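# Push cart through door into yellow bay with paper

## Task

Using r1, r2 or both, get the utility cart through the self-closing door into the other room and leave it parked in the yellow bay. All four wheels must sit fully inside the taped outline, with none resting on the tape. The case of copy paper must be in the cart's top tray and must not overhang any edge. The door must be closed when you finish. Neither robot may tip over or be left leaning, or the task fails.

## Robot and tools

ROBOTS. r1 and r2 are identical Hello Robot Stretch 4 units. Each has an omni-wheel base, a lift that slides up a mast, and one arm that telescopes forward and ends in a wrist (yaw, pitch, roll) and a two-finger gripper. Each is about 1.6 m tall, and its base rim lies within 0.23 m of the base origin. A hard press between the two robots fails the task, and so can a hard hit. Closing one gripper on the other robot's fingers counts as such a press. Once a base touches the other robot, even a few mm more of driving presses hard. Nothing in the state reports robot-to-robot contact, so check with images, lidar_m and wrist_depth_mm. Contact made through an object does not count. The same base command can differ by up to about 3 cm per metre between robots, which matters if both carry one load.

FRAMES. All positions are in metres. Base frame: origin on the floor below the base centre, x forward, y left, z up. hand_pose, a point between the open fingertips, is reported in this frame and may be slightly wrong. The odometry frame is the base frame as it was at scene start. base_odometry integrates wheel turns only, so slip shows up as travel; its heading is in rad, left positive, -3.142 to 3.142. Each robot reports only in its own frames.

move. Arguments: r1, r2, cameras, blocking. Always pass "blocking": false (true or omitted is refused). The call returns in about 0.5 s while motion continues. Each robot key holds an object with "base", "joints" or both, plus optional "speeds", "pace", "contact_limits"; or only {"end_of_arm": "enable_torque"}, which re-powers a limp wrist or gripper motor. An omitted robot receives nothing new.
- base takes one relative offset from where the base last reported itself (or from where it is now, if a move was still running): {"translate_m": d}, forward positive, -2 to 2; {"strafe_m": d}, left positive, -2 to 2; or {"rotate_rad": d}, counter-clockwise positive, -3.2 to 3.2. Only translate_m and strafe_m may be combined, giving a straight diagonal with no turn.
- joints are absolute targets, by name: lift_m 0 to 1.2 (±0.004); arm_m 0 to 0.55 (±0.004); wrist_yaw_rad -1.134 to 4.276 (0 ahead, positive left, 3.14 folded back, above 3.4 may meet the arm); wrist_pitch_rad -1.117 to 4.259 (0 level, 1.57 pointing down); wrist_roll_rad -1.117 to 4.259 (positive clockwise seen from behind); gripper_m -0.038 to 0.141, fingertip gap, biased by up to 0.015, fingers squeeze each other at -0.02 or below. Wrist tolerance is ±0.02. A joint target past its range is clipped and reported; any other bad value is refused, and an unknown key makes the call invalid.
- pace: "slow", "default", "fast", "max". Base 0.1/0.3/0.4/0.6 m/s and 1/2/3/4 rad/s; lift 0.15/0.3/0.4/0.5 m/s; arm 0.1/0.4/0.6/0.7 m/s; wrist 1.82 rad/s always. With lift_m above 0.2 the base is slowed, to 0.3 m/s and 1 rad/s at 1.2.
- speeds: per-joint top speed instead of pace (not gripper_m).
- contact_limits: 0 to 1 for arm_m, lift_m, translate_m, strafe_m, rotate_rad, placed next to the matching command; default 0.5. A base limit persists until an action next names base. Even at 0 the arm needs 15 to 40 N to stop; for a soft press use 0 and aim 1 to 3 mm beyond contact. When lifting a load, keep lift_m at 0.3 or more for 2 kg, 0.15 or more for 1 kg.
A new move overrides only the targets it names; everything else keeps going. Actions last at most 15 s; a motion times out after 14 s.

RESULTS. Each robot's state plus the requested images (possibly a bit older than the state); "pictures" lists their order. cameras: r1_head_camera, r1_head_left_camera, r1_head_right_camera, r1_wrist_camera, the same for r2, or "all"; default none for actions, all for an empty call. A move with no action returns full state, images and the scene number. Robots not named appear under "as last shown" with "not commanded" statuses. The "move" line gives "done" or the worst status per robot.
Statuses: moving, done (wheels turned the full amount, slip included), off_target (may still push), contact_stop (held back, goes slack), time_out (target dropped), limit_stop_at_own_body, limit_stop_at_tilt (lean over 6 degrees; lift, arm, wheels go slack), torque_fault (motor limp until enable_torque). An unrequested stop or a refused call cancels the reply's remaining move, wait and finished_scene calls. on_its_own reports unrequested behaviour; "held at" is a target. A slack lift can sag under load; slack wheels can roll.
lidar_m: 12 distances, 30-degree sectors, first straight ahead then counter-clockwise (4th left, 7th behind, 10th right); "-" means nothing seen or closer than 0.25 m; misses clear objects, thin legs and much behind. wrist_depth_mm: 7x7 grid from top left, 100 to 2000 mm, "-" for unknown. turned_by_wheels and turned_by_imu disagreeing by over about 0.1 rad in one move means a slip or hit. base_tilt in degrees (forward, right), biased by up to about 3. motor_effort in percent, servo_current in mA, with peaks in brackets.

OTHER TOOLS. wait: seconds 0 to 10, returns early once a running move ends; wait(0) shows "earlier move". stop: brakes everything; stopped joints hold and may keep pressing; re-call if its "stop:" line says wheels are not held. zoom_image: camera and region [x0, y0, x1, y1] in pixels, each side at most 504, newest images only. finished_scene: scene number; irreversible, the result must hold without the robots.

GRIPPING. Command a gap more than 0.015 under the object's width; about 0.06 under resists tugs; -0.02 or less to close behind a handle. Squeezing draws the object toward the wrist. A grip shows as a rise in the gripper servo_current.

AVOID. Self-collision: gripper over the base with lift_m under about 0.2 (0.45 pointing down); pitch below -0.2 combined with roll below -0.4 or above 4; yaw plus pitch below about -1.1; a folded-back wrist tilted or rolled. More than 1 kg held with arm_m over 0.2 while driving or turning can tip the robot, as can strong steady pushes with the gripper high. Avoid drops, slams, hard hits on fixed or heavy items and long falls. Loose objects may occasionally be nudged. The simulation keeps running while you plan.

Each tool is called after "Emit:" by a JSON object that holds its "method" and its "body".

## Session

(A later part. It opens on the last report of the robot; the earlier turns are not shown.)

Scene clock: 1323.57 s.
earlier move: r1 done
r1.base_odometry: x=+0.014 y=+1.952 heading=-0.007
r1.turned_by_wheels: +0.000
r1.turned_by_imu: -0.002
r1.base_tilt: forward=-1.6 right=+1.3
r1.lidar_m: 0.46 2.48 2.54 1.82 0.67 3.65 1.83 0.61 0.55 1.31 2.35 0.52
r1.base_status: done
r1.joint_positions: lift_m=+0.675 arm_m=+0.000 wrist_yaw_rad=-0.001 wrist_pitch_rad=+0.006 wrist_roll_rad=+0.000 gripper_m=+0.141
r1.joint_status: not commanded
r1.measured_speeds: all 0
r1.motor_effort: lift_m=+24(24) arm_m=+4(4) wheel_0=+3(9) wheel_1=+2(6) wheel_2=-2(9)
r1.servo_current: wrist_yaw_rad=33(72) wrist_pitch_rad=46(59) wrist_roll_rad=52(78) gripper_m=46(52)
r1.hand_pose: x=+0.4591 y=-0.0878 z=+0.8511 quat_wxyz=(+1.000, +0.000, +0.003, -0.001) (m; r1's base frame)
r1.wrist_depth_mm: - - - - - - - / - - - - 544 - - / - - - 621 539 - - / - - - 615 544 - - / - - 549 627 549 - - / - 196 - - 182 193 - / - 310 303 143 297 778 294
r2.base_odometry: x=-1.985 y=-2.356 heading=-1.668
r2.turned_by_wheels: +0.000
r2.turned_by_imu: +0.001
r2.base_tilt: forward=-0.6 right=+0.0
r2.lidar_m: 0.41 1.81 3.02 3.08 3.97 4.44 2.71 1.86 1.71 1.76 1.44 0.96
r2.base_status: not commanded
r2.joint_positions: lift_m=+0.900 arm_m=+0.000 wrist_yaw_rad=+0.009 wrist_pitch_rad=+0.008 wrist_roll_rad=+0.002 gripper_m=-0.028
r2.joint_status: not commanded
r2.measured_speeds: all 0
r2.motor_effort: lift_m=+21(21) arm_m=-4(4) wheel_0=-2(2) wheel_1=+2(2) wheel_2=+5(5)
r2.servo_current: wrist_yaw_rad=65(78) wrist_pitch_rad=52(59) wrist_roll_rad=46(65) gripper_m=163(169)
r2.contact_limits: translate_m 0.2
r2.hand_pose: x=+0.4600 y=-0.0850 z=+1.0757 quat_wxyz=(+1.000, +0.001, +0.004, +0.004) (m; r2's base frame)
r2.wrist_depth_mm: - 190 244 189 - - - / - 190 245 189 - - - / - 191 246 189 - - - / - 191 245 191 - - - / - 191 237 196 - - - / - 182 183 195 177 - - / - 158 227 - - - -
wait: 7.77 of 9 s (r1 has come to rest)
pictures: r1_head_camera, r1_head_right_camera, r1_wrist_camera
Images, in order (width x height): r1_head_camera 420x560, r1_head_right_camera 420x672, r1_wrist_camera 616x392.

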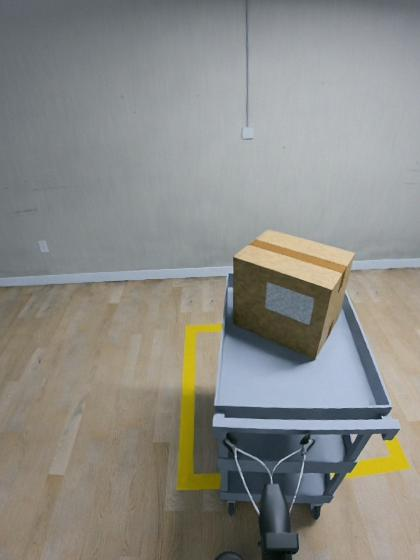

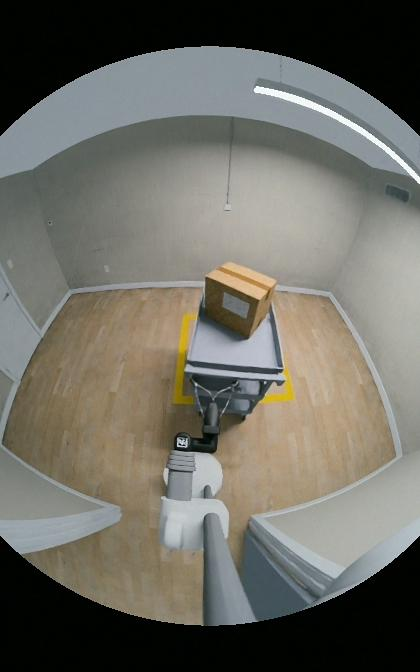

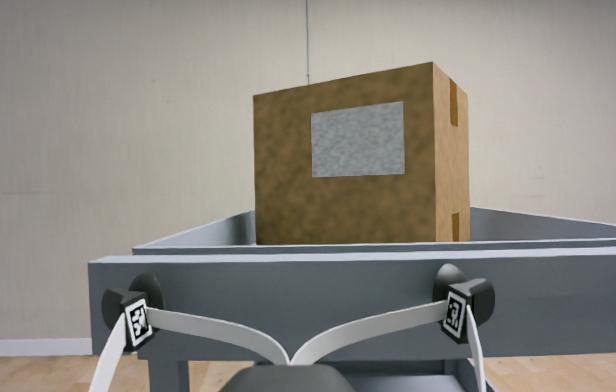

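Emit:
{"method": "move", "body": {"blocking": false, "r1": {"base":{"translate_m":0.37},"pace":"slow"}}}

Emit:
{"method": "wait", "body": {"seconds": 6}}

Emit:
{"method": "move", "body": {"blocking": false, "r1": {"base":{"translate_m":-0.35}}}}

Emit:
{"method": "wait", "body": {"seconds": 4, "cameras": ["r1_head_camera","r1_wrist_camera","r1_head_right_camera"]}}

Scene clock: 1332.17 s.
move: r1 moving
r1.base_odometry: x=+0.027 y=+1.952 heading=-0.006
r1.turned_by_wheels: +0.000
r1.turned_by_imu: +0.000
r1.base_tilt: forward=-1.6 right=+1.3
r1.lidar_m: 0.45 2.44 2.53 1.89 0.68 3.74 1.83 0.62 0.58 1.36 2.32 0.52
r1.base_status: translate_m moving
r1.joint_positions: lift_m=+0.675 arm_m=+0.000 wrist_yaw_rad=-0.001 wrist_pitch_rad=+0.006 wrist_roll_rad=+0.000 gripper_m=+0.141
r1.joint_status: not commanded
r1.measured_speeds: translate_m=+0.049 strafe_m=+0.000 rotate_rad=+0.001 lift_m=+0.000 arm_m=+0.000 wrist_yaw_rad=+0.000 wrist_pitch_rad=+0.000 wrist_roll_rad=+0.000
r1.motor_effort: lift_m=+23(24) arm_m=+4(4) wheel_0=+8(8) wheel_1=+4(5) wheel_2=-7(9)
r1.servo_current: wrist_yaw_rad=65(65) wrist_pitch_rad=52(59) wrist_roll_rad=59(59) gripper_m=39(52)
r1.hand_pose: x=+0.4591 y=-0.0878 z=+0.8511 quat_wxyz=(+1.000, +0.000, +0.003, -0.001) (m; r1's base frame)
r1.wrist_depth_mm: - - - - - - - / - - - - 544 - - / - - - 615 535 - - / - - - 615 535 - - / - - 549 621 544 - - / - 198 - - - 195 - / - 309 303 142 296 788 293
r2: as last shown
r2.turned_by_imu: +0.000
r2.base_tilt: forward=-0.6 right=+0.1
r2.lidar_m: 0.40 1.79 3.01 3.10 4.00 4.44 2.73 1.86 1.72 1.75 1.47 0.94
r2.motor_effort: lift_m=+21(21) arm_m=-4(4) wheel_0=-2(2) wheel_1=+1(2) wheel_2=+5(5)
r2.servo_current: wrist_yaw_rad=59(65) wrist_pitch_rad=46(59) wrist_roll_rad=52(52) gripper_m=156(163)
r2.contact_limits: translate_m 0.2
r2.wrist_depth_mm: - 190 246 189 - - - / - 190 245 189 - - - / - 191 246 190 - - - / - 191 247 191 - - - / - 190 236 196 - - - / - 182 185 194 177 - - / - 158 227 - - - -
pictures: none

Scene clock: 1336.63 s.
earlier move: r1 done
r1.base_odometry: x=+0.384 y=+1.949 heading=-0.007
r1.turned_by_wheels: +0.000
r1.turned_by_imu: -0.001
r1.base_tilt: forward=-1.6 right=+1.3
r1.lidar_m: 0.44 2.10 2.55 2.44 1.10 0.95 1.61 0.84 1.01 2.26 2.33 0.53
r1.base_status: done
r1.joint_positions: lift_m=+0.675 arm_m=+0.000 wrist_yaw_rad=-0.001 wrist_pitch_rad=+0.006 wrist_roll_rad=+0.000 gripper_m=+0.141
r1.joint_status: not commanded
r1.measured_speeds: all 0
r1.motor_effort: lift_m=+24(24) arm_m=+4(4) wheel_0=+4(8) wheel_1=+2(7) wheel_2=-4(9)
r1.servo_current: wrist_yaw_rad=33(78) wrist_pitch_rad=39(59) wrist_roll_rad=65(65) gripper_m=39(52)
r1.hand_pose: x=+0.4591 y=-0.0878 z=+0.8511 quat_wxyz=(+1.000, +0.000, +0.003, -0.001) (m; r1's base frame)
r1.wrist_depth_mm: - - - - - - - / - - - 609 539 585 - / - - - 627 539 585 - / - - - 621 549 585 - / - - - 634 544 - - / - 194 - - 182 191 - / - 244 303 143 296 297 293
r2.base_odometry: x=-1.985 y=-2.356 heading=-1.668
r2.turned_by_wheels: +0.000
r2.turned_by_imu: +0.001
r2.base_tilt: forward=-0.7 right=+0.1
r2.lidar_m: 0.41 1.79 3.02 3.08 3.97 4.44 2.74 1.85 1.69 1.78 1.45 0.95
r2.base_status: not commanded
r2.joint_positions: lift_m=+0.900 arm_m=+0.000 wrist_yaw_rad=+0.009 wrist_pitch_rad=+0.008 wrist_roll_rad=+0.002 gripper_m=-0.028
r2.joint_status: not commanded
r2.measured_speeds: all 0
r2.motor_effort: lift_m=+21(21) arm_m=-4(4) wheel_0=-2(2) wheel_1=+2(2) wheel_2=+5(5)
r2.servo_current: wrist_yaw_rad=59(85) wrist_pitch_rad=52(59) wrist_roll_rad=46(59) gripper_m=156(169)
r2.contact_limits: translate_m 0.2
r2.hand_pose: x=+0.4600 y=-0.0850 z=+1.0757 quat_wxyz=(+1.000, +0.001, +0.004, +0.004) (m; r2's base frame)
r2.wrist_depth_mm: - 190 246 189 - - - / - 190 246 189 - - - / - 191 246 190 - - - / - 190 247 191 - - - / - 191 236 196 - - - / - 182 184 194 177 - - / - 158 226 - - - -
wait: 4.47 of 6 s (r1 has come to rest)
pictures: none

Scene clock: 1337.13 s.
move: r1 moving
r1.base_odometry: x=+0.353 y=+1.949 heading=-0.007
r1.turned_by_wheels: +0.000
r1.turned_by_imu: +0.000
r1.base_tilt: forward=-1.6 right=+1.3
r1.lidar_m: 0.50 2.13 2.54 2.45 1.06 0.94 1.62 0.78 0.98 2.27 2.32 0.51
r1.base_status: translate_m moving
r1.joint_positions: lift_m=+0.675 arm_m=+0.000 wrist_yaw_rad=-0.001 wrist_pitch_rad=+0.006 wrist_roll_rad=+0.000 gripper_m=+0.141
r1.joint_status: not commanded
r1.measured_speeds: translate_m=-0.122 strafe_m=+0.000 rotate_rad=+0.000 lift_m=+0.000 arm_m=+0.000 wrist_yaw_rad=+0.000 wrist_pitch_rad=+0.000 wrist_roll_rad=+0.000
r1.motor_effort: lift_m=+24(24) arm_m=+4(4) wheel_0=-7(8) wheel_1=-7(8) wheel_2=+8(8)
r1.servo_current: wrist_yaw_rad=46(59) wrist_pitch_rad=46(52) wrist_roll_rad=33(85) gripper_m=46(46)
r1.hand_pose: x=+0.4591 y=-0.0878 z=+0.8511 quat_wxyz=(+1.000, +0.000, +0.003, -0.001) (m; r1's base frame)
r1.wrist_depth_mm: - - - - - - - / - - - 647 564 - - / - - - 654 564 647 - / - - - 661 574 640 - / - - - - - - - / - 195 179 - 187 196 - / - - 340 143 - 750 1756
r2: as last shown
r2.turned_by_imu: +0.000
r2.base_tilt: forward=-0.6 right=+0.0
r2.lidar_m: 0.38 1.79 3.00 3.08 3.94 4.41 2.71 1.87 1.73 1.77 1.48 0.94
r2.motor_effort: lift_m=+21(21) arm_m=-3(4) wheel_0=-2(2) wheel_1=+2(2) wheel_2=+5(5)
r2.servo_current: wrist_yaw_rad=59(65) wrist_pitch_rad=46(52) wrist_roll_rad=46(52) gripper_m=163(163)
r2.contact_limits: translate_m 0.2
r2.wrist_depth_mm: - 190 244 189 - - - / - 190 246 189 - - - / - 191 245 189 - - - / - 191 246 191 - - - / - 191 236 196 - - - / - 182 184 194 177 - - / - 158 227 - - - -
pictures: none

Scene clock: 1339.30 s.
earlier move: r1 done
r1.base_odometry: x=+0.034 y=+1.952 heading=-0.007
r1.turned_by_wheels: +0.000
r1.turned_by_imu: +0.000
r1.base_tilt: forward=-1.5 right=+1.3
r1.lidar_m: 0.79 2.46 2.54 1.92 0.69 3.75 1.85 0.59 0.57 1.37 2.36 0.82
r1.base_status: done
r1.joint_positions: lift_m=+0.675 arm_m=+0.000 wrist_yaw_rad=-0.001 wrist_pitch_rad=+0.006 wrist_roll_rad=+0.000 gripper_m=+0.141
r1.joint_status: not commanded
r1.measured_speeds: all 0
r1.motor_effort: lift_m=+23(24) arm_m=+4(4) wheel_0=-2(9) wheel_1=+0(8) wheel_2=-2(10)
r1.servo_current: wrist_yaw_rad=46(65) wrist_pitch_rad=52(59) wrist_roll_rad=59(85) gripper_m=46(46)
r1.hand_pose: x=+0.4591 y=-0.0878 z=+0.8511 quat_wxyz=(+1.000, +0.000, +0.003, -0.001) (m; r1's base frame)
r1.wrist_depth_mm: - - - - - - - / - - - - - - - / - - - 976 917 - - / - - - 960 904 - - / - - - 647 647 627 - / - 209 654 - 1205 196 - / - 1983 - 136 - - -
r2.base_odometry: x=-1.985 y=-2.356 heading=-1.668
r2.turned_by_wheels: +0.000
r2.turned_by_imu: +0.000
r2.base_tilt: forward=-0.6 right=+0.0
r2.lidar_m: 0.41 1.83 3.02 3.10 3.96 4.44 2.73 1.86 1.73 1.77 1.50 0.98
r2.base_status: not commanded
r2.joint_positions: lift_m=+0.900 arm_m=+0.000 wrist_yaw_rad=+0.009 wrist_pitch_rad=+0.008 wrist_roll_rad=+0.002 gripper_m=-0.028
r2.joint_status: not commanded
r2.measured_speeds: all 0
r2.motor_effort: lift_m=+21(21) arm_m=-4(4) wheel_0=-2(2) wheel_1=+2(2) wheel_2=+5(5)
r2.servo_current: wrist_yaw_rad=59(72) wrist_pitch_rad=46(59) wrist_roll_rad=46(59) gripper_m=169(169)
r2.contact_limits: translate_m 0.2
r2.hand_pose: x=+0.4600 y=-0.0850 z=+1.0757 quat_wxyz=(+1.000, +0.001, +0.004, +0.004) (m; r2's base frame)
r2.wrist_depth_mm: - 190 245 189 - - - / - 191 246 189 - - - / - 190 246 190 - - - / - 191 247 191 - - - / - 191 236 196 - - - / - 182 184 194 177 - - / - 159 226 - - - -
wait: 2.17 of 4 s (r1 has come to rest)
pictures: r1_head_camera, r1_head_right_camera, r1_wrist_camera
Images, in order (width x height): r1_head_camera 420x560, r1_head_right_camera 420x672, r1_wrist_camera 616x392.

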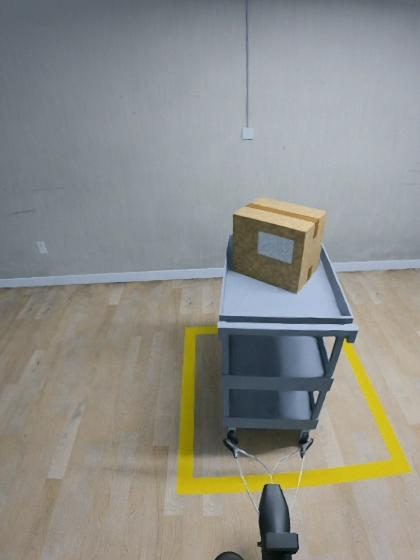

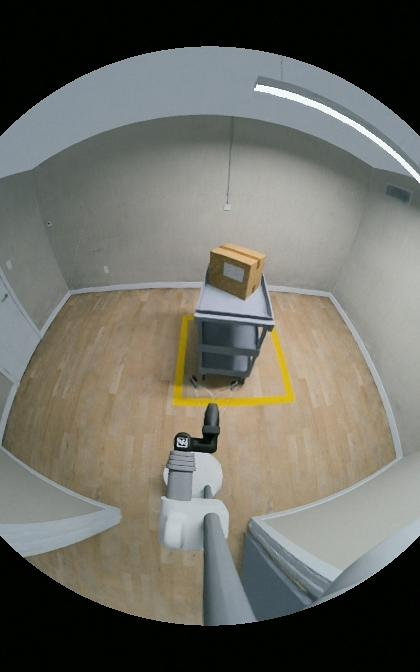

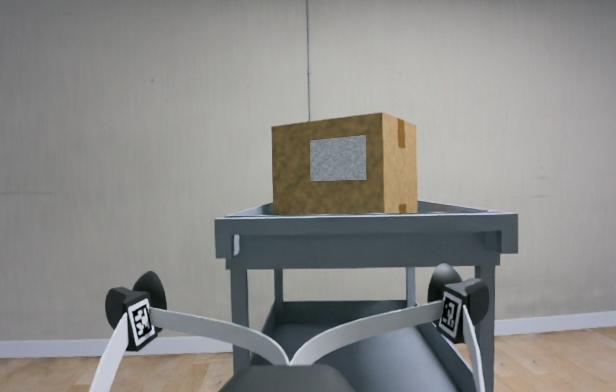

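Emit:
{"method": "move", "body": {"blocking": false, "r2": {"base":{"translate_m":0.107,"strafe_m":-0.026},"joints":{"wrist_yaw_rad":0.125},"speeds":{"wrist_yaw_rad":0.11},"pace":"slow","contact_limits":{"translate_m":0.5}}}}

Emit:
{"method": "wait", "body": {"seconds": 2.5, "cameras": ["r2_head_camera","r2_wrist_camera","r2_head_left_camera"]}}

Scene clock: 1383.53 s.
move: r2 moving
r1: as last shown
r1.base_tilt: forward=-1.6 right=+1.2
r1.lidar_m: 0.79 2.46 2.57 1.97 0.69 3.75 1.45 0.62 0.58 1.37 2.34 0.83
r1.motor_effort: lift_m=+23(24) arm_m=+4(4) wheel_0=-2(3) wheel_1=+0(0) wheel_2=-2(2)
r1.servo_current: wrist_yaw_rad=72(72) wrist_pitch_rad=39(52) wrist_roll_rad=59(65) gripper_m=39(46)
r1.wrist_depth_mm: - - - - - - - / - - - - - - - / - - - 976 931 - - / - - - 960 917 - - / - - - 654 647 634 - / - 208 654 - 1229 195 - / - 1983 - 136 - - -
r2.base_odometry: x=-1.988 y=-2.368 heading=-1.667
r2.turned_by_wheels: +0.001
r2.turned_by_imu: +0.002
r2.base_tilt: forward=-0.7 right=+0.0
r2.lidar_m: 0.40 1.80 3.00 3.07 3.96 4.44 2.73 1.87 1.73 1.77 1.45 0.99
r2.base_status: translate_m moving; strafe_m moving
r2.joint_positions: lift_m=+0.900 arm_m=+0.000 wrist_yaw_rad=+0.054 wrist_pitch_rad=+0.007 wrist_roll_rad=+0.002 gripper_m=-0.028
r2.joint_status: wrist_yaw_rad moving
r2.measured_speeds: translate_m=+0.048 strafe_m=-0.011 rotate_rad=+0.002 lift_m=+0.000 arm_m=+0.000 wrist_yaw_rad=+0.134 wrist_pitch_rad=+0.000 wrist_roll_rad=+0.000
r2.motor_effort: lift_m=+21(21) arm_m=-3(4) wheel_0=+12(16) wheel_1=+8(8) wheel_2=-6(6)
r2.servo_current: wrist_yaw_rad=26(65) wrist_pitch_rad=46(52) wrist_roll_rad=52(52) gripper_m=130(163)
r2.contact_limits: translate_m 0.5
r2.hand_pose: x=+0.4636 y=-0.0718 z=+1.0759 quat_wxyz=(+1.000, +0.001, +0.004, +0.027) (m; r2's base frame)
r2.wrist_depth_mm: - 200 236 188 - - - / - 201 238 187 - - - / - 196 239 185 - - - / - 196 248 186 - - - / - 196 247 189 - - - / - 184 186 190 178 - - / - 189 229 - - - -
pictures: none

Scene clock: 1385.87 s.
earlier move: r2 contact_stop
r1.base_odometry: x=+0.034 y=+1.952 heading=-0.007
r1.turned_by_wheels: +0.000
r1.turned_by_imu: +0.000
r1.base_tilt: forward=-1.6 right=+1.3
r1.lidar_m: 0.80 2.44 2.58 1.93 0.69 3.74 1.22 0.61 0.58 1.37 2.35 0.83
r1.base_status: not commanded
r1.joint_positions: lift_m=+0.675 arm_m=+0.000 wrist_yaw_rad=-0.001 wrist_pitch_rad=+0.006 wrist_roll_rad=+0.000 gripper_m=+0.141
r1.joint_status: not commanded
r1.measured_speeds: all 0
r1.motor_effort: lift_m=+24(24) arm_m=+4(4) wheel_0=-2(3) wheel_1=+0(0) wheel_2=-2(2)
r1.servo_current: wrist_yaw_rad=59(78) wrist_pitch_rad=39(59) wrist_roll_rad=46(65) gripper_m=39(52)
r1.hand_pose: x=+0.4591 y=-0.0878 z=+0.8511 quat_wxyz=(+1.000, +0.000, +0.003, -0.001) (m; r1's base frame)
r1.wrist_depth_mm: - - - - - - - / - - - - - - - / - - - 960 917 - - / - - - 976 904 - - / - - - 647 640 634 - / - 208 654 - 1205 196 - / - - - 136 - - -
r2.base_odometry: x=-1.992 y=-2.446 heading=-1.531
r2.turned_by_wheels: +0.136
r2.turned_by_imu: +0.181
r2.base_tilt: forward=-0.6 right=+0.1
r2.lidar_m: 0.40 2.10 2.98 3.20 4.58 4.49 2.34 1.81 1.78 1.70 1.32 0.66
r2.base_status: translate_m contact_stop (by the wheels' count: +0.092 of +0.107); strafe_m contact_stop (by the wheels' count: +0.001 of -0.026)
r2.joint_positions: lift_m=+0.900 arm_m=+0.000 wrist_yaw_rad=+0.131 wrist_pitch_rad=+0.006 wrist_roll_rad=+0.002 gripper_m=-0.029
r2.joint_status: all done
r2.measured_speeds: all 0
r2.on_its_own: the wheels are slack since a contact_stop
r2.motor_effort: lift_m=+21(21) arm_m=-5(6) wheel_0=+0(27) wheel_1=+0(15) wheel_2=+0(9)
r2.servo_current: wrist_yaw_rad=52(104) wrist_pitch_rad=46(52) wrist_roll_rad=46(59) gripper_m=65(163)
r2.contact_limits: translate_m 0.5
r2.hand_pose: x=+0.4683 y=-0.0491 z=+1.0762 quat_wxyz=(+0.998, +0.001, +0.003, +0.065) (m; r2's base frame)
r2.wrist_depth_mm: - 202 223 160 304 375 - / - 203 223 162 306 377 - / - 204 224 163 307 366 - / - 205 225 166 309 368 - / - 205 226 167 310 370 - / - 206 186 166 178 377 - / - - 222 - 322 - -
wait: 2.33 of 2.5 s (r2 has come to rest)
pictures: r2_head_camera, r2_head_left_camera, r2_wrist_camera
Images, in order (width x height): r2_head_camera 420x560, r2_head_left_camera 420x672, r2_wrist_camera 616x392.

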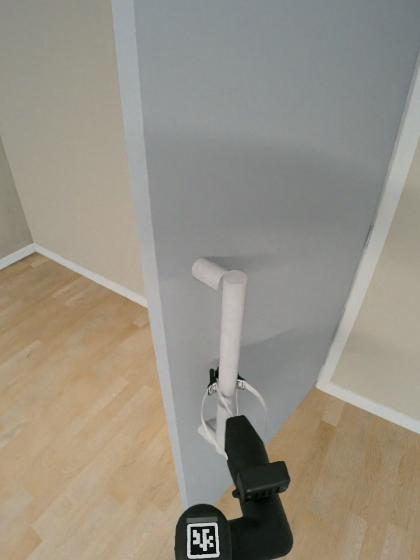

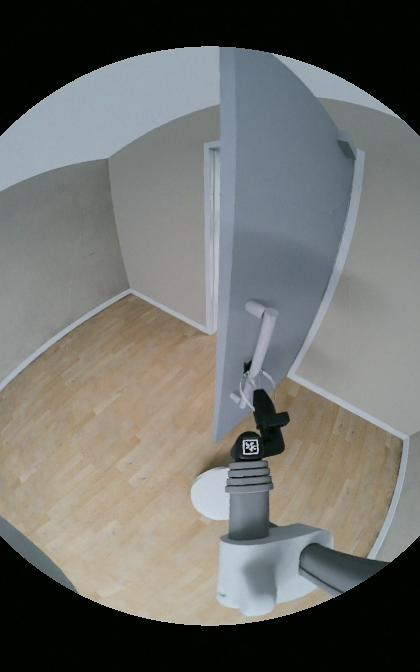

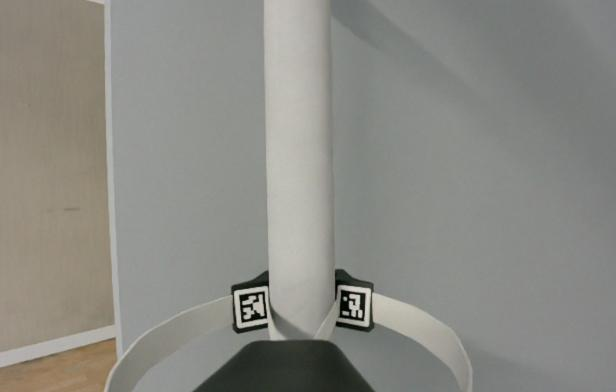

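Emit:
{"method": "move", "body": {"blocking": false, "r2": {"base":{"translate_m":0.122,"strafe_m":-0.018},"joints":{"wrist_yaw_rad":-0.02},"speeds":{"wrist_yaw_rad":0.11},"pace":"slow","contact_limits":{"translate_m":0.5}}}}

Emit:
{"method": "wait", "body": {"seconds": 2.5, "cameras": ["r2_head_camera","r2_wrist_camera"]}}

Scene clock: 1421.50 s.
move: r2 moving
r1: as last shown
r1.lidar_m: 0.79 2.45 2.56 1.92 0.70 3.75 1.18 0.60 0.57 1.38 2.35 0.84
r1.motor_effort: lift_m=+23(24) arm_m=+4(4) wheel_0=-2(3) wheel_1=+0(0) wheel_2=-2(2)
r1.servo_current: wrist_yaw_rad=46(65) wrist_pitch_rad=52(59) wrist_roll_rad=52(59) gripper_m=39(39)
r1.wrist_depth_mm: - - - - - - - / - - - - - - - / - - - 991 917 - - / - - - 976 931 - - / - - - 654 640 640 - / - 208 654 - 1205 195 - / - 1983 - 136 - - -
r2.base_odometry: x=-1.993 y=-2.458 heading=-1.530
r2.turned_by_wheels: +0.001
r2.turned_by_imu: +0.002
r2.base_tilt: forward=-0.7 right=+0.0
r2.lidar_m: 0.40 2.09 2.96 3.17 4.60 4.52 2.34 1.82 1.77 1.68 1.32 0.64
r2.base_status: translate_m moving; strafe_m moving
r2.joint_positions: lift_m=+0.900 arm_m=+0.000 wrist_yaw_rad=+0.108 wrist_pitch_rad=+0.006 wrist_roll_rad=+0.002 gripper_m=-0.029
r2.joint_status: wrist_yaw_rad moving
r2.measured_speeds: translate_m=+0.048 strafe_m=-0.006 rotate_rad=+0.002 lift_m=+0.000 arm_m=+0.000 wrist_yaw_rad=-0.049 wrist_pitch_rad=+0.000 wrist_roll_rad=+0.000
r2.motor_effort: lift_m=+21(21) arm_m=-5(6) wheel_0=+11(11) wheel_1=+5(7) wheel_2=-4(5)
r2.servo_current: wrist_yaw_rad=221(221) wrist_pitch_rad=46(52) wrist_roll_rad=46(59) gripper_m=78(78)
r2.contact_limits: translate_m 0.5
r2.hand_pose: x=+0.4671 y=-0.0559 z=+1.0762 quat_wxyz=(+0.999, +0.001, +0.003, +0.054) (m; r2's base frame)
r2.wrist_depth_mm: - 199 218 161 309 368 - / - 199 219 162 310 368 - / - 204 224 163 314 370 - / - 204 224 168 314 375 - / - 206 226 164 314 375 - / - 202 185 164 179 379 - / - 211 223 - 327 - -
pictures: none

Scene clock: 1423.33 s.
earlier move: r2 contact_stop
r1.base_odometry: x=+0.034 y=+1.952 heading=-0.007
r1.turned_by_wheels: +0.000
r1.turned_by_imu: +0.000
r1.base_tilt: forward=-1.6 right=+1.3
r1.lidar_m: 0.78 2.45 2.56 1.96 0.70 3.74 1.05 0.59 0.58 1.38 2.34 0.82
r1.base_status: not commanded
r1.joint_positions: lift_m=+0.675 arm_m=+0.000 wrist_yaw_rad=-0.001 wrist_pitch_rad=+0.006 wrist_roll_rad=+0.000 gripper_m=+0.141
r1.joint_status: not commanded
r1.measured_speeds: all 0
r1.motor_effort: lift_m=+23(24) arm_m=+4(4) wheel_0=-2(3) wheel_1=+0(0) wheel_2=-2(2)
r1.servo_current: wrist_yaw_rad=39(72) wrist_pitch_rad=46(59) wrist_roll_rad=52(65) gripper_m=46(52)
r1.hand_pose: x=+0.4591 y=-0.0878 z=+0.8511 quat_wxyz=(+1.000, +0.000, +0.003, -0.001) (m; r1's base frame)
r1.wrist_depth_mm: - - - - - - - / - - - - - - - / - - - 991 904 - - / - - - 960 904 - - / - - - 647 634 634 - / - 209 654 - 1229 196 - / - 1983 - 136 - - -
r2.base_odometry: x=-1.968 y=-2.524 heading=-1.313
r2.turned_by_wheels: +0.217
r2.turned_by_imu: +0.214
r2.base_tilt: forward=-0.6 right=+0.0
r2.lidar_m: 0.39 2.82 2.94 3.51 4.55 3.42 2.08 1.81 1.85 1.41 1.17 0.49
r2.base_status: translate_m contact_stop (by the wheels' count: +0.082 of +0.122); strafe_m contact_stop (by the wheels' count: +0.017 of -0.018)
r2.joint_positions: lift_m=+0.900 arm_m=+0.000 wrist_yaw_rad=-0.019 wrist_pitch_rad=+0.005 wrist_roll_rad=+0.001 gripper_m=-0.029
r2.joint_status: all done
r2.measured_speeds: all 0
r2.on_its_own: the wheels are slack since a contact_stop
r2.motor_effort: lift_m=+21(21) arm_m=-5(6) wheel_0=+0(29) wheel_1=+0(10) wheel_2=+0(6)
r2.servo_current: wrist_yaw_rad=52(988) wrist_pitch_rad=46(52) wrist_roll_rad=46(65) gripper_m=65(78)
r2.contact_limits: translate_m 0.5
r2.hand_pose: x=+0.4577 y=-0.0928 z=+1.0765 quat_wxyz=(+1.000, +0.001, +0.003, -0.009) (m; r2's base frame)
r2.wrist_depth_mm: - - 228 161 276 312 345 / - - 227 163 278 314 353 / - - 227 164 277 315 355 / - - 229 165 281 315 349 / - - 230 166 281 319 359 / - - 185 167 180 327 366 / - - 228 - 291 306 366
wait: 1.83 of 2.5 s (r2 has come to rest)
pictures: r2_head_camera, r2_wrist_camera
Images, in order (width x height): r2_head_camera 420x560, r2_wrist_camera 616x392.

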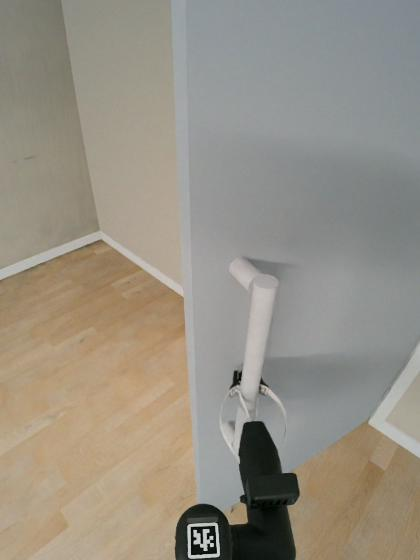

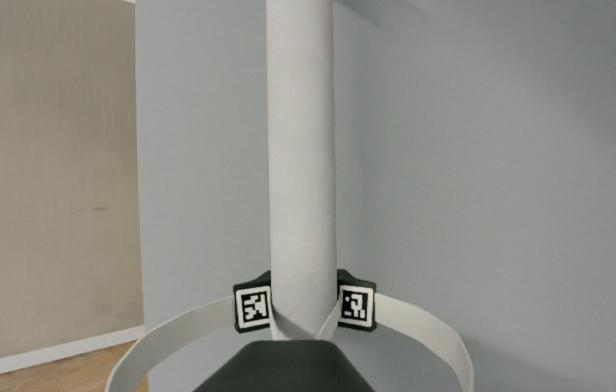

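Emit:
{"method": "move", "body": {"blocking": false, "r2": {"joints":{"gripper_m":0.1}}}}

Emit:
{"method": "wait", "body": {"seconds": 0.7, "cameras": ["r2_head_camera"]}}

Emit:
{"method": "wait", "body": {"seconds": 0.8, "cameras": ["r2_head_camera"]}}

Emit:
{"method": "wait", "body": {"seconds": 1.5, "cameras": ["r2_head_camera"]}}

Scene clock: 1429.77 s.
move: r2 moving
r1: as last shown
r1.lidar_m: 0.79 2.48 2.56 1.91 0.70 3.76 1.04 0.60 0.57 1.42 2.32 0.83
r1.motor_effort: lift_m=+24(24) arm_m=+4(4) wheel_0=-3(3) wheel_1=+0(0) wheel_2=-2(2)
r1.servo_current: wrist_yaw_rad=59(59) wrist_pitch_rad=46(52) wrist_roll_rad=39(65) gripper_m=39(46)
r1.wrist_depth_mm: - - - - - - - / - - - - - - - / - - - 976 917 - - / - - - 960 904 - - / - - - 647 634 640 - / - 208 654 - 1205 197 - / - 1983 - 136 - - -
r2.base_odometry: x=-1.968 y=-2.524 heading=-1.313
r2.turned_by_wheels: +0.000
r2.turned_by_imu: +0.001
r2.base_tilt: forward=-0.7 right=+0.1
r2.lidar_m: 0.41 2.82 2.92 3.48 4.55 3.39 2.09 1.82 1.84 1.42 1.20 0.52
r2.base_status: not commanded
r2.joint_positions: lift_m=+0.900 arm_m=+0.000 wrist_yaw_rad=-0.019 wrist_pitch_rad=+0.005 wrist_roll_rad=+0.001 gripper_m=-0.003
r2.joint_status: gripper_m moving
r2.measured_speeds: all 0
r2.on_its_own: the wheels are slack since a contact_stop
r2.motor_effort: lift_m=+21(21) arm_m=-5(5) wheel_0=+0(0) wheel_1=+0(0) wheel_2=+0(0)
r2.servo_current: wrist_yaw_rad=46(52) wrist_pitch_rad=46(46) wrist_roll_rad=46(52) gripper_m=111(111)
r2.contact_limits: translate_m 0.5
r2.hand_pose: x=+0.4577 y=-0.0928 z=+1.0765 quat_wxyz=(+1.000, +0.001, +0.003, -0.009) (m; r2's base frame)
r2.wrist_depth_mm: - - 229 165 278 315 355 / - - 230 168 282 317 351 / - - 232 168 282 319 359 / - - 234 170 285 320 359 / - - 235 171 285 322 364 / - - 190 171 183 330 364 / - - 232 - 296 338 370
pictures: none

Scene clock: 1430.47 s.
earlier move: r2 moving
r1.base_odometry: x=+0.034 y=+1.952 heading=-0.007
r1.turned_by_wheels: +0.000
r1.turned_by_imu: +0.000
r1.base_tilt: forward=-1.6 right=+1.3
r1.lidar_m: 0.79 2.44 2.54 1.95 0.71 3.74 0.97 0.62 0.59 1.38 2.35 0.84
r1.base_status: not commanded
r1.joint_positions: lift_m=+0.675 arm_m=+0.000 wrist_yaw_rad=-0.001 wrist_pitch_rad=+0.006 wrist_roll_rad=+0.000 gripper_m=+0.141
r1.joint_status: not commanded
r1.measured_speeds: all 0
r1.motor_effort: lift_m=+23(24) arm_m=+4(4) wheel_0=-2(3) wheel_1=+0(0) wheel_2=-2(2)
r1.servo_current: wrist_yaw_rad=46(59) wrist_pitch_rad=52(52) wrist_roll_rad=59(65) gripper_m=46(52)
r1.hand_pose: x=+0.4591 y=-0.0878 z=+0.8511 quat_wxyz=(+1.000, +0.000, +0.003, -0.001) (m; r1's base frame)
r1.wrist_depth_mm: - - - - - - - / - - - - - - - / - - - 991 891 - - / - - - 960 917 - - / - - - 647 640 634 - / - 209 654 - 1229 195 - / - - - 136 - - -
r2.base_odometry: x=-1.968 y=-2.524 heading=-1.313
r2.turned_by_wheels: +0.000
r2.turned_by_imu: +0.000
r2.base_tilt: forward=-0.7 right=+0.1
r2.lidar_m: 0.45 2.80 2.93 3.50 4.57 3.39 2.08 1.84 1.84 1.42 1.16 0.60
r2.base_status: not commanded
r2.joint_positions: lift_m=+0.900 arm_m=+0.000 wrist_yaw_rad=-0.017 wrist_pitch_rad=+0.005 wrist_roll_rad=+0.001 gripper_m=+0.076
r2.joint_status: gripper_m moving
r2.measured_speeds: translate_m=+0.000 strafe_m=+0.000 rotate_rad=+0.000 lift_m=+0.000 arm_m=+0.000 wrist_yaw_rad=-0.001 wrist_pitch_rad=+0.000 wrist_roll_rad=+0.000
r2.on_its_own: the wheels are slack since a contact_stop
r2.motor_effort: lift_m=+21(21) arm_m=-5(5) wheel_0=+0(1) wheel_1=+0(0) wheel_2=+0(0)
r2.servo_current: wrist_yaw_rad=52(59) wrist_pitch_rad=46(46) wrist_roll_rad=46(59) gripper_m=78(111)
r2.contact_limits: translate_m 0.5
r2.hand_pose: x=+0.4578 y=-0.0923 z=+1.0765 quat_wxyz=(+1.000, +0.001, +0.003, -0.009) (m; r2's base frame)
r2.wrist_depth_mm: - - 281 309 338 370 - / - - 279 310 340 373 404 / - - 283 310 340 375 - / - - 283 317 343 377 - / - - 282 319 343 384 - / - - 193 317 191 389 - / - - 291 - 362 387 -
wait: 0.70 s; no rest
pictures: r2_head_camera
Images, in order (width x height): r2_head_camera 420x560.

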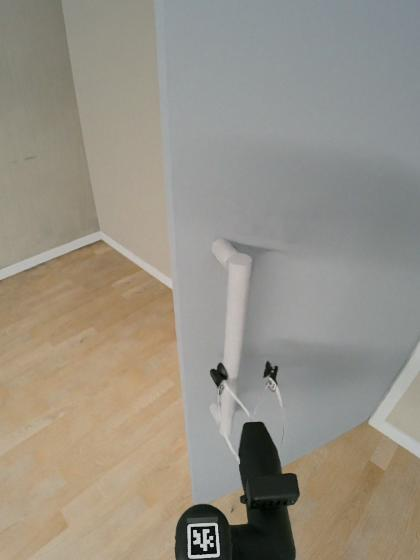

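Scene clock: 1431.27 s.
earlier move: r2 done
r1.base_odometry: x=+0.034 y=+1.952 heading=-0.007
r1.turned_by_wheels: +0.000
r1.turned_by_imu: +0.000
r1.base_tilt: forward=-1.6 right=+1.3
r1.lidar_m: 0.79 2.46 2.55 1.93 0.68 3.73 0.79 0.60 0.55 1.36 2.35 0.83
r1.base_status: not commanded
r1.joint_positions: lift_m=+0.675 arm_m=+0.000 wrist_yaw_rad=-0.001 wrist_pitch_rad=+0.006 wrist_roll_rad=+0.000 gripper_m=+0.141
r1.joint_status: not commanded
r1.measured_speeds: all 0
r1.motor_effort: lift_m=+23(24) arm_m=+4(4) wheel_0=-2(3) wheel_1=+0(0) wheel_2=-2(2)
r1.servo_current: wrist_yaw_rad=46(65) wrist_pitch_rad=46(52) wrist_roll_rad=46(65) gripper_m=39(52)
r1.hand_pose: x=+0.4591 y=-0.0878 z=+0.8511 quat_wxyz=(+1.000, +0.000, +0.003, -0.001) (m; r1's base frame)
r1.wrist_depth_mm: - - - - - - - / - - - - - - - / - - - 976 917 - - / - - - 976 904 - - / - - - 647 640 634 - / - 209 654 - 1205 196 - / - 1983 - 136 - - -
r2.base_odometry: x=-1.968 y=-2.524 heading=-1.313
r2.turned_by_wheels: +0.000
r2.turned_by_imu: +0.000
r2.base_tilt: forward=-0.7 right=+0.1
r2.lidar_m: 0.69 2.82 2.90 3.52 4.57 3.38 2.08 1.83 1.82 1.42 1.20 0.84
r2.base_status: not commanded
r2.joint_positions: lift_m=+0.900 arm_m=+0.000 wrist_yaw_rad=-0.017 wrist_pitch_rad=+0.005 wrist_roll_rad=+0.001 gripper_m=+0.100
r2.joint_status: all done
r2.measured_speeds: all 0
r2.on_its_own: the wheels are slack since a contact_stop
r2.motor_effort: lift_m=+21(21) arm_m=-5(5) wheel_0=+0(1) wheel_1=+0(0) wheel_2=+0(1)
r2.servo_current: wrist_yaw_rad=52(59) wrist_pitch_rad=39(52) wrist_roll_rad=46(59) gripper_m=52(111)
r2.contact_limits: translate_m 0.5
r2.hand_pose: x=+0.4578 y=-0.0923 z=+1.0765 quat_wxyz=(+1.000, +0.001, +0.003, -0.009) (m; r2's base frame)
r2.wrist_depth_mm: - - 512 - - - - / - - 445 - - - - / - - 517 - - - - / - - 462 - - - - / - - 455 - - - - / - - 193 - 186 - - / - - - - - - -
wait: 0.80 s; at rest by 0.77 s
pictures: r2_head_camera
Images, in order (width x height): r2_head_camera 420x560.

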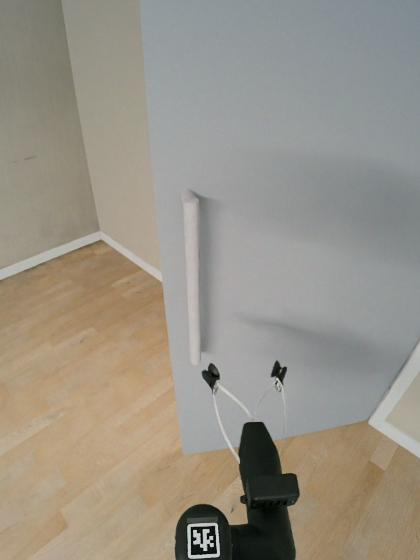

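Scene clock: 1432.77 s.
r1.base_odometry: x=+0.034 y=+1.952 heading=-0.007
r1.turned_by_wheels: +0.000
r1.turned_by_imu: +0.000
r1.base_tilt: forward=-1.6 right=+1.3
r1.lidar_m: 0.80 2.46 2.55 1.95 0.70 0.82 0.61 0.59 0.60 1.38 2.31 0.83
r1.base_status: not commanded
r1.joint_positions: lift_m=+0.675 arm_m=+0.000 wrist_yaw_rad=-0.001 wrist_pitch_rad=+0.006 wrist_roll_rad=+0.000 gripper_m=+0.141
r1.joint_status: not commanded
r1.measured_speeds: all 0
r1.motor_effort: lift_m=+23(24) arm_m=+4(4) wheel_0=-2(3) wheel_1=+0(0) wheel_2=-2(2)
r1.servo_current: wrist_yaw_rad=39(65) wrist_pitch_rad=52(52) wrist_roll_rad=59(65) gripper_m=39(52)
r1.hand_pose: x=+0.4591 y=-0.0878 z=+0.8511 quat_wxyz=(+1.000, +0.000, +0.003, -0.001) (m; r1's base frame)
r1.wrist_depth_mm: - - - - - - - / - - - - - - - / - - - 991 904 - - / - - - 960 917 - - / - - - 647 640 640 - / - 208 654 - 1229 196 - / - 1983 - 136 - - -
r2.base_odometry: x=-1.968 y=-2.524 heading=-1.313
r2.turned_by_wheels: +0.000
r2.turned_by_imu: +0.000
r2.base_tilt: forward=-0.6 right=+0.1
r2.lidar_m: 1.18 2.79 2.92 3.51 4.56 3.38 2.07 1.84 1.85 1.42 1.24 1.14
r2.base_status: not commanded
r2.joint_positions: lift_m=+0.900 arm_m=+0.000 wrist_yaw_rad=-0.017 wrist_pitch_rad=+0.005 wrist_roll_rad=+0.001 gripper_m=+0.100
r2.joint_status: all done
r2.measured_speeds: all 0
r2.on_its_own: the wheels are slack since a contact_stop
r2.motor_effort: lift_m=+21(21) arm_m=-5(5) wheel_0=+0(1) wheel_1=+0(0) wheel_2=+0(1)
r2.servo_current: wrist_yaw_rad=46(59) wrist_pitch_rad=46(52) wrist_roll_rad=39(59) gripper_m=52(111)
r2.contact_limits: translate_m 0.5
r2.hand_pose: x=+0.4578 y=-0.0923 z=+1.0765 quat_wxyz=(+1.000, +0.001, +0.003, -0.009) (m; r2's base frame)
r2.wrist_depth_mm: - - - - - - - / - - - - - - - / - - - 1025 - - - / - - - 1025 - - - / - - - 1042 - - - / - - 193 162 185 - - / - - - - - - -
wait: 1.50 s; at rest by 0.27 s
pictures: r2_head_camera
Images, in order (width x height): r2_head_camera 420x560.

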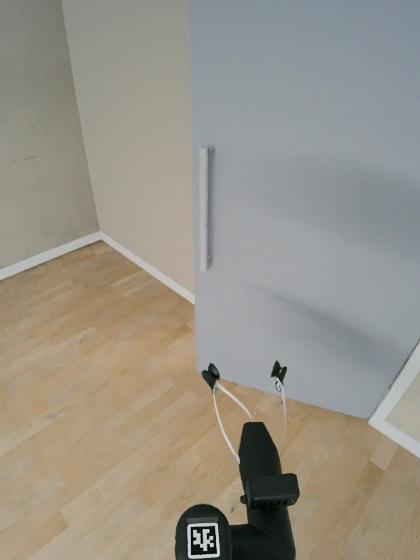

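Emit:
{"method": "wait", "body": {"seconds": 4, "cameras": ["r2_head_camera","r2_head_left_camera","r1_head_camera","r1_head_right_camera"]}}

Scene clock: 1438.87 s.
r1.base_odometry: x=+0.034 y=+1.952 heading=-0.007
r1.turned_by_wheels: +0.000
r1.turned_by_imu: +0.000
r1.base_tilt: forward=-1.6 right=+1.3
r1.lidar_m: 0.79 2.45 2.55 1.93 0.69 0.49 0.46 0.49 0.58 1.39 2.34 0.83
r1.base_status: not commanded
r1.joint_positions: lift_m=+0.675 arm_m=+0.000 wrist_yaw_rad=-0.001 wrist_pitch_rad=+0.006 wrist_roll_rad=+0.000 gripper_m=+0.141
r1.joint_status: not commanded
r1.measured_speeds: all 0
r1.motor_effort: lift_m=+24(24) arm_m=+4(4) wheel_0=-2(3) wheel_1=+0(0) wheel_2=-2(2)
r1.servo_current: wrist_yaw_rad=46(65) wrist_pitch_rad=46(52) wrist_roll_rad=59(65) gripper_m=46(52)
r1.hand_pose: x=+0.4591 y=-0.0878 z=+0.8511 quat_wxyz=(+1.000, +0.000, +0.003, -0.001) (m; r1's base frame)
r1.wrist_depth_mm: - - - - - - - / - - - - - - - / - - - 991 917 - - / - - - 960 904 - - / - - - 640 640 634 - / - 209 661 - 1182 196 - / - 1921 - 136 - - -
r2.base_odometry: x=-1.968 y=-2.524 heading=-1.313
r2.turned_by_wheels: +0.000
r2.turned_by_imu: +0.001
r2.base_tilt: forward=-0.7 right=+0.0
r2.lidar_m: 1.51 2.83 2.91 3.51 4.54 3.41 2.09 1.84 1.85 1.43 1.24 1.26
r2.base_status: not commanded
r2.joint_positions: lift_m=+0.900 arm_m=+0.000 wrist_yaw_rad=-0.017 wrist_pitch_rad=+0.005 wrist_roll_rad=+0.001 gripper_m=+0.100
r2.joint_status: all done
r2.measured_speeds: all 0
r2.on_its_own: the wheels are slack since a contact_stop
r2.motor_effort: lift_m=+21(21) arm_m=-5(5) wheel_0=+0(1) wheel_1=+0(0) wheel_2=+0(1)
r2.servo_current: wrist_yaw_rad=46(59) wrist_pitch_rad=46(52) wrist_roll_rad=52(59) gripper_m=52(111)
r2.contact_limits: translate_m 0.5
r2.hand_pose: x=+0.4578 y=-0.0923 z=+1.0765 quat_wxyz=(+1.000, +0.001, +0.003, -0.009) (m; r2's base frame)
r2.wrist_depth_mm: - - - - - - - / - - - - - - - / - - - - - - - / - - - - - - - / - - - - 1255 - - / - - 193 - 185 - - / - - - - - - -
wait: 4.00 s; at rest from the start
pictures: r1_head_camera, r1_head_right_camera, r2_head_camera, r2_head_left_camera
Images, in order (width x height): r1_head_camera 420x560, r1_head_right_camera 420x672, r2_head_camera 420x560, r2_head_left_camera 420x672.

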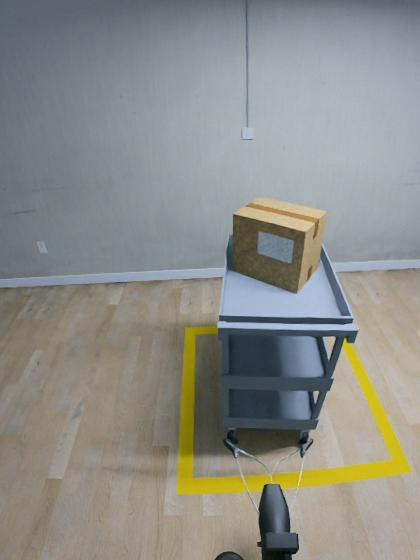

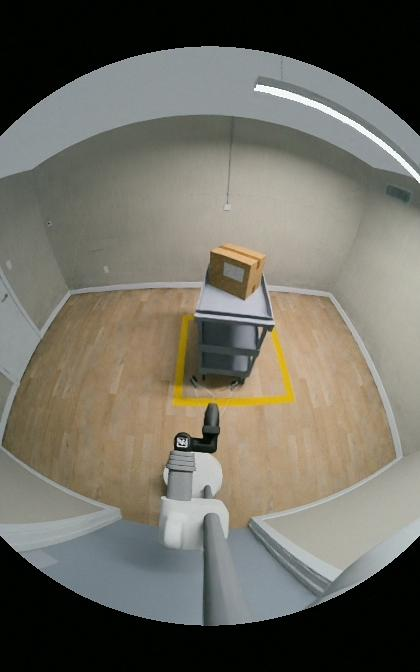

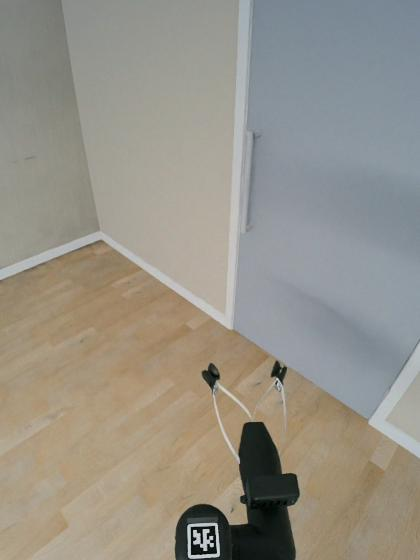

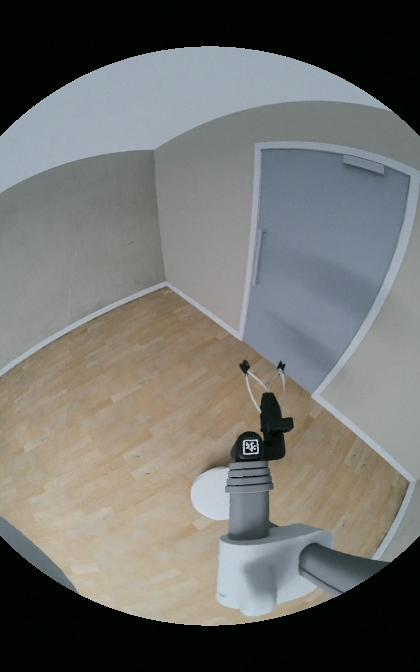

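Emit:
{"method": "wait", "body": {"seconds": 4, "cameras": ["r2_head_camera"]}}

Emit:
{"method": "zoom_image", "body": {"camera": "r2_head_camera", "region": [200, 0, 300, 400]}}

Scene clock: 1445.73 s.
r1.base_odometry: x=+0.034 y=+1.952 heading=-0.007
r1.turned_by_wheels: +0.000
r1.turned_by_imu: +0.000
r1.base_tilt: forward=-1.5 right=+1.3
r1.lidar_m: 0.81 2.44 2.56 1.91 0.71 0.49 0.45 0.49 0.57 1.37 2.34 0.82
r1.base_status: not commanded
r1.joint_positions: lift_m=+0.675 arm_m=+0.000 wrist_yaw_rad=-0.001 wrist_pitch_rad=+0.006 wrist_roll_rad=+0.000 gripper_m=+0.141
r1.joint_status: not commanded
r1.measured_speeds: all 0
r1.motor_effort: lift_m=+23(24) arm_m=+4(4) wheel_0=-2(3) wheel_1=+0(0) wheel_2=-2(2)
r1.servo_current: wrist_yaw_rad=59(65) wrist_pitch_rad=52(52) wrist_roll_rad=59(65) gripper_m=46(52)
r1.hand_pose: x=+0.4591 y=-0.0878 z=+0.8511 quat_wxyz=(+1.000, +0.000, +0.003, -0.001) (m; r1's base frame)
r1.wrist_depth_mm: - - - - - - - / - - - - - - - / - - - 976 931 - - / - - - 976 917 - - / - - - 647 640 640 - / - 209 654 - 1229 196 - / - 1983 - 136 - - -
r2.base_odometry: x=-1.968 y=-2.524 heading=-1.313
r2.turned_by_wheels: +0.000
r2.turned_by_imu: +0.001
r2.base_tilt: forward=-0.7 right=+0.1
r2.lidar_m: 1.53 2.79 2.93 3.50 4.56 3.38 2.09 1.83 1.84 1.42 1.23 1.24
r2.base_status: not commanded
r2.joint_positions: lift_m=+0.900 arm_m=+0.000 wrist_yaw_rad=-0.017 wrist_pitch_rad=+0.005 wrist_roll_rad=+0.001 gripper_m=+0.100
r2.joint_status: all done
r2.measured_speeds: all 0
r2.on_its_own: the wheels are slack since a contact_stop
r2.motor_effort: lift_m=+21(21) arm_m=-5(5) wheel_0=+0(1) wheel_1=+0(0) wheel_2=+0(1)
r2.servo_current: wrist_yaw_rad=46(59) wrist_pitch_rad=39(52) wrist_roll_rad=46(59) gripper_m=52(111)
r2.contact_limits: translate_m 0.5
r2.hand_pose: x=+0.4578 y=-0.0923 z=+1.0765 quat_wxyz=(+1.000, +0.001, +0.003, -0.009) (m; r2's base frame)
r2.wrist_depth_mm: - - - - - - - / - - - - - - - / - - - - - - - / - - - - - - - / - - - - 1255 - - / - - 194 - 185 - - / - - - - - - -
wait: 4.00 s; at rest from the start
pictures: r2_head_camera
Images, in order (width x height): r2_head_camera 420x560.

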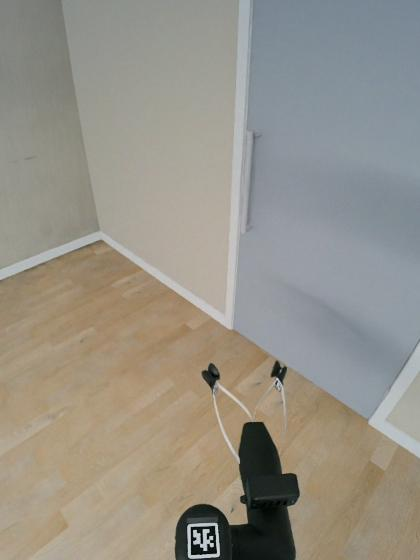

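Scaled by 1.260 from the camera's 420x560 image, which has a finer 1200x1600 frame.

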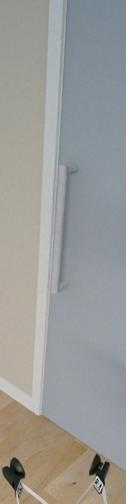

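Shut and stable.

Emit:
{"method": "finished_scene", "body": {"scene": 1}}

The scene is finished: the task was done.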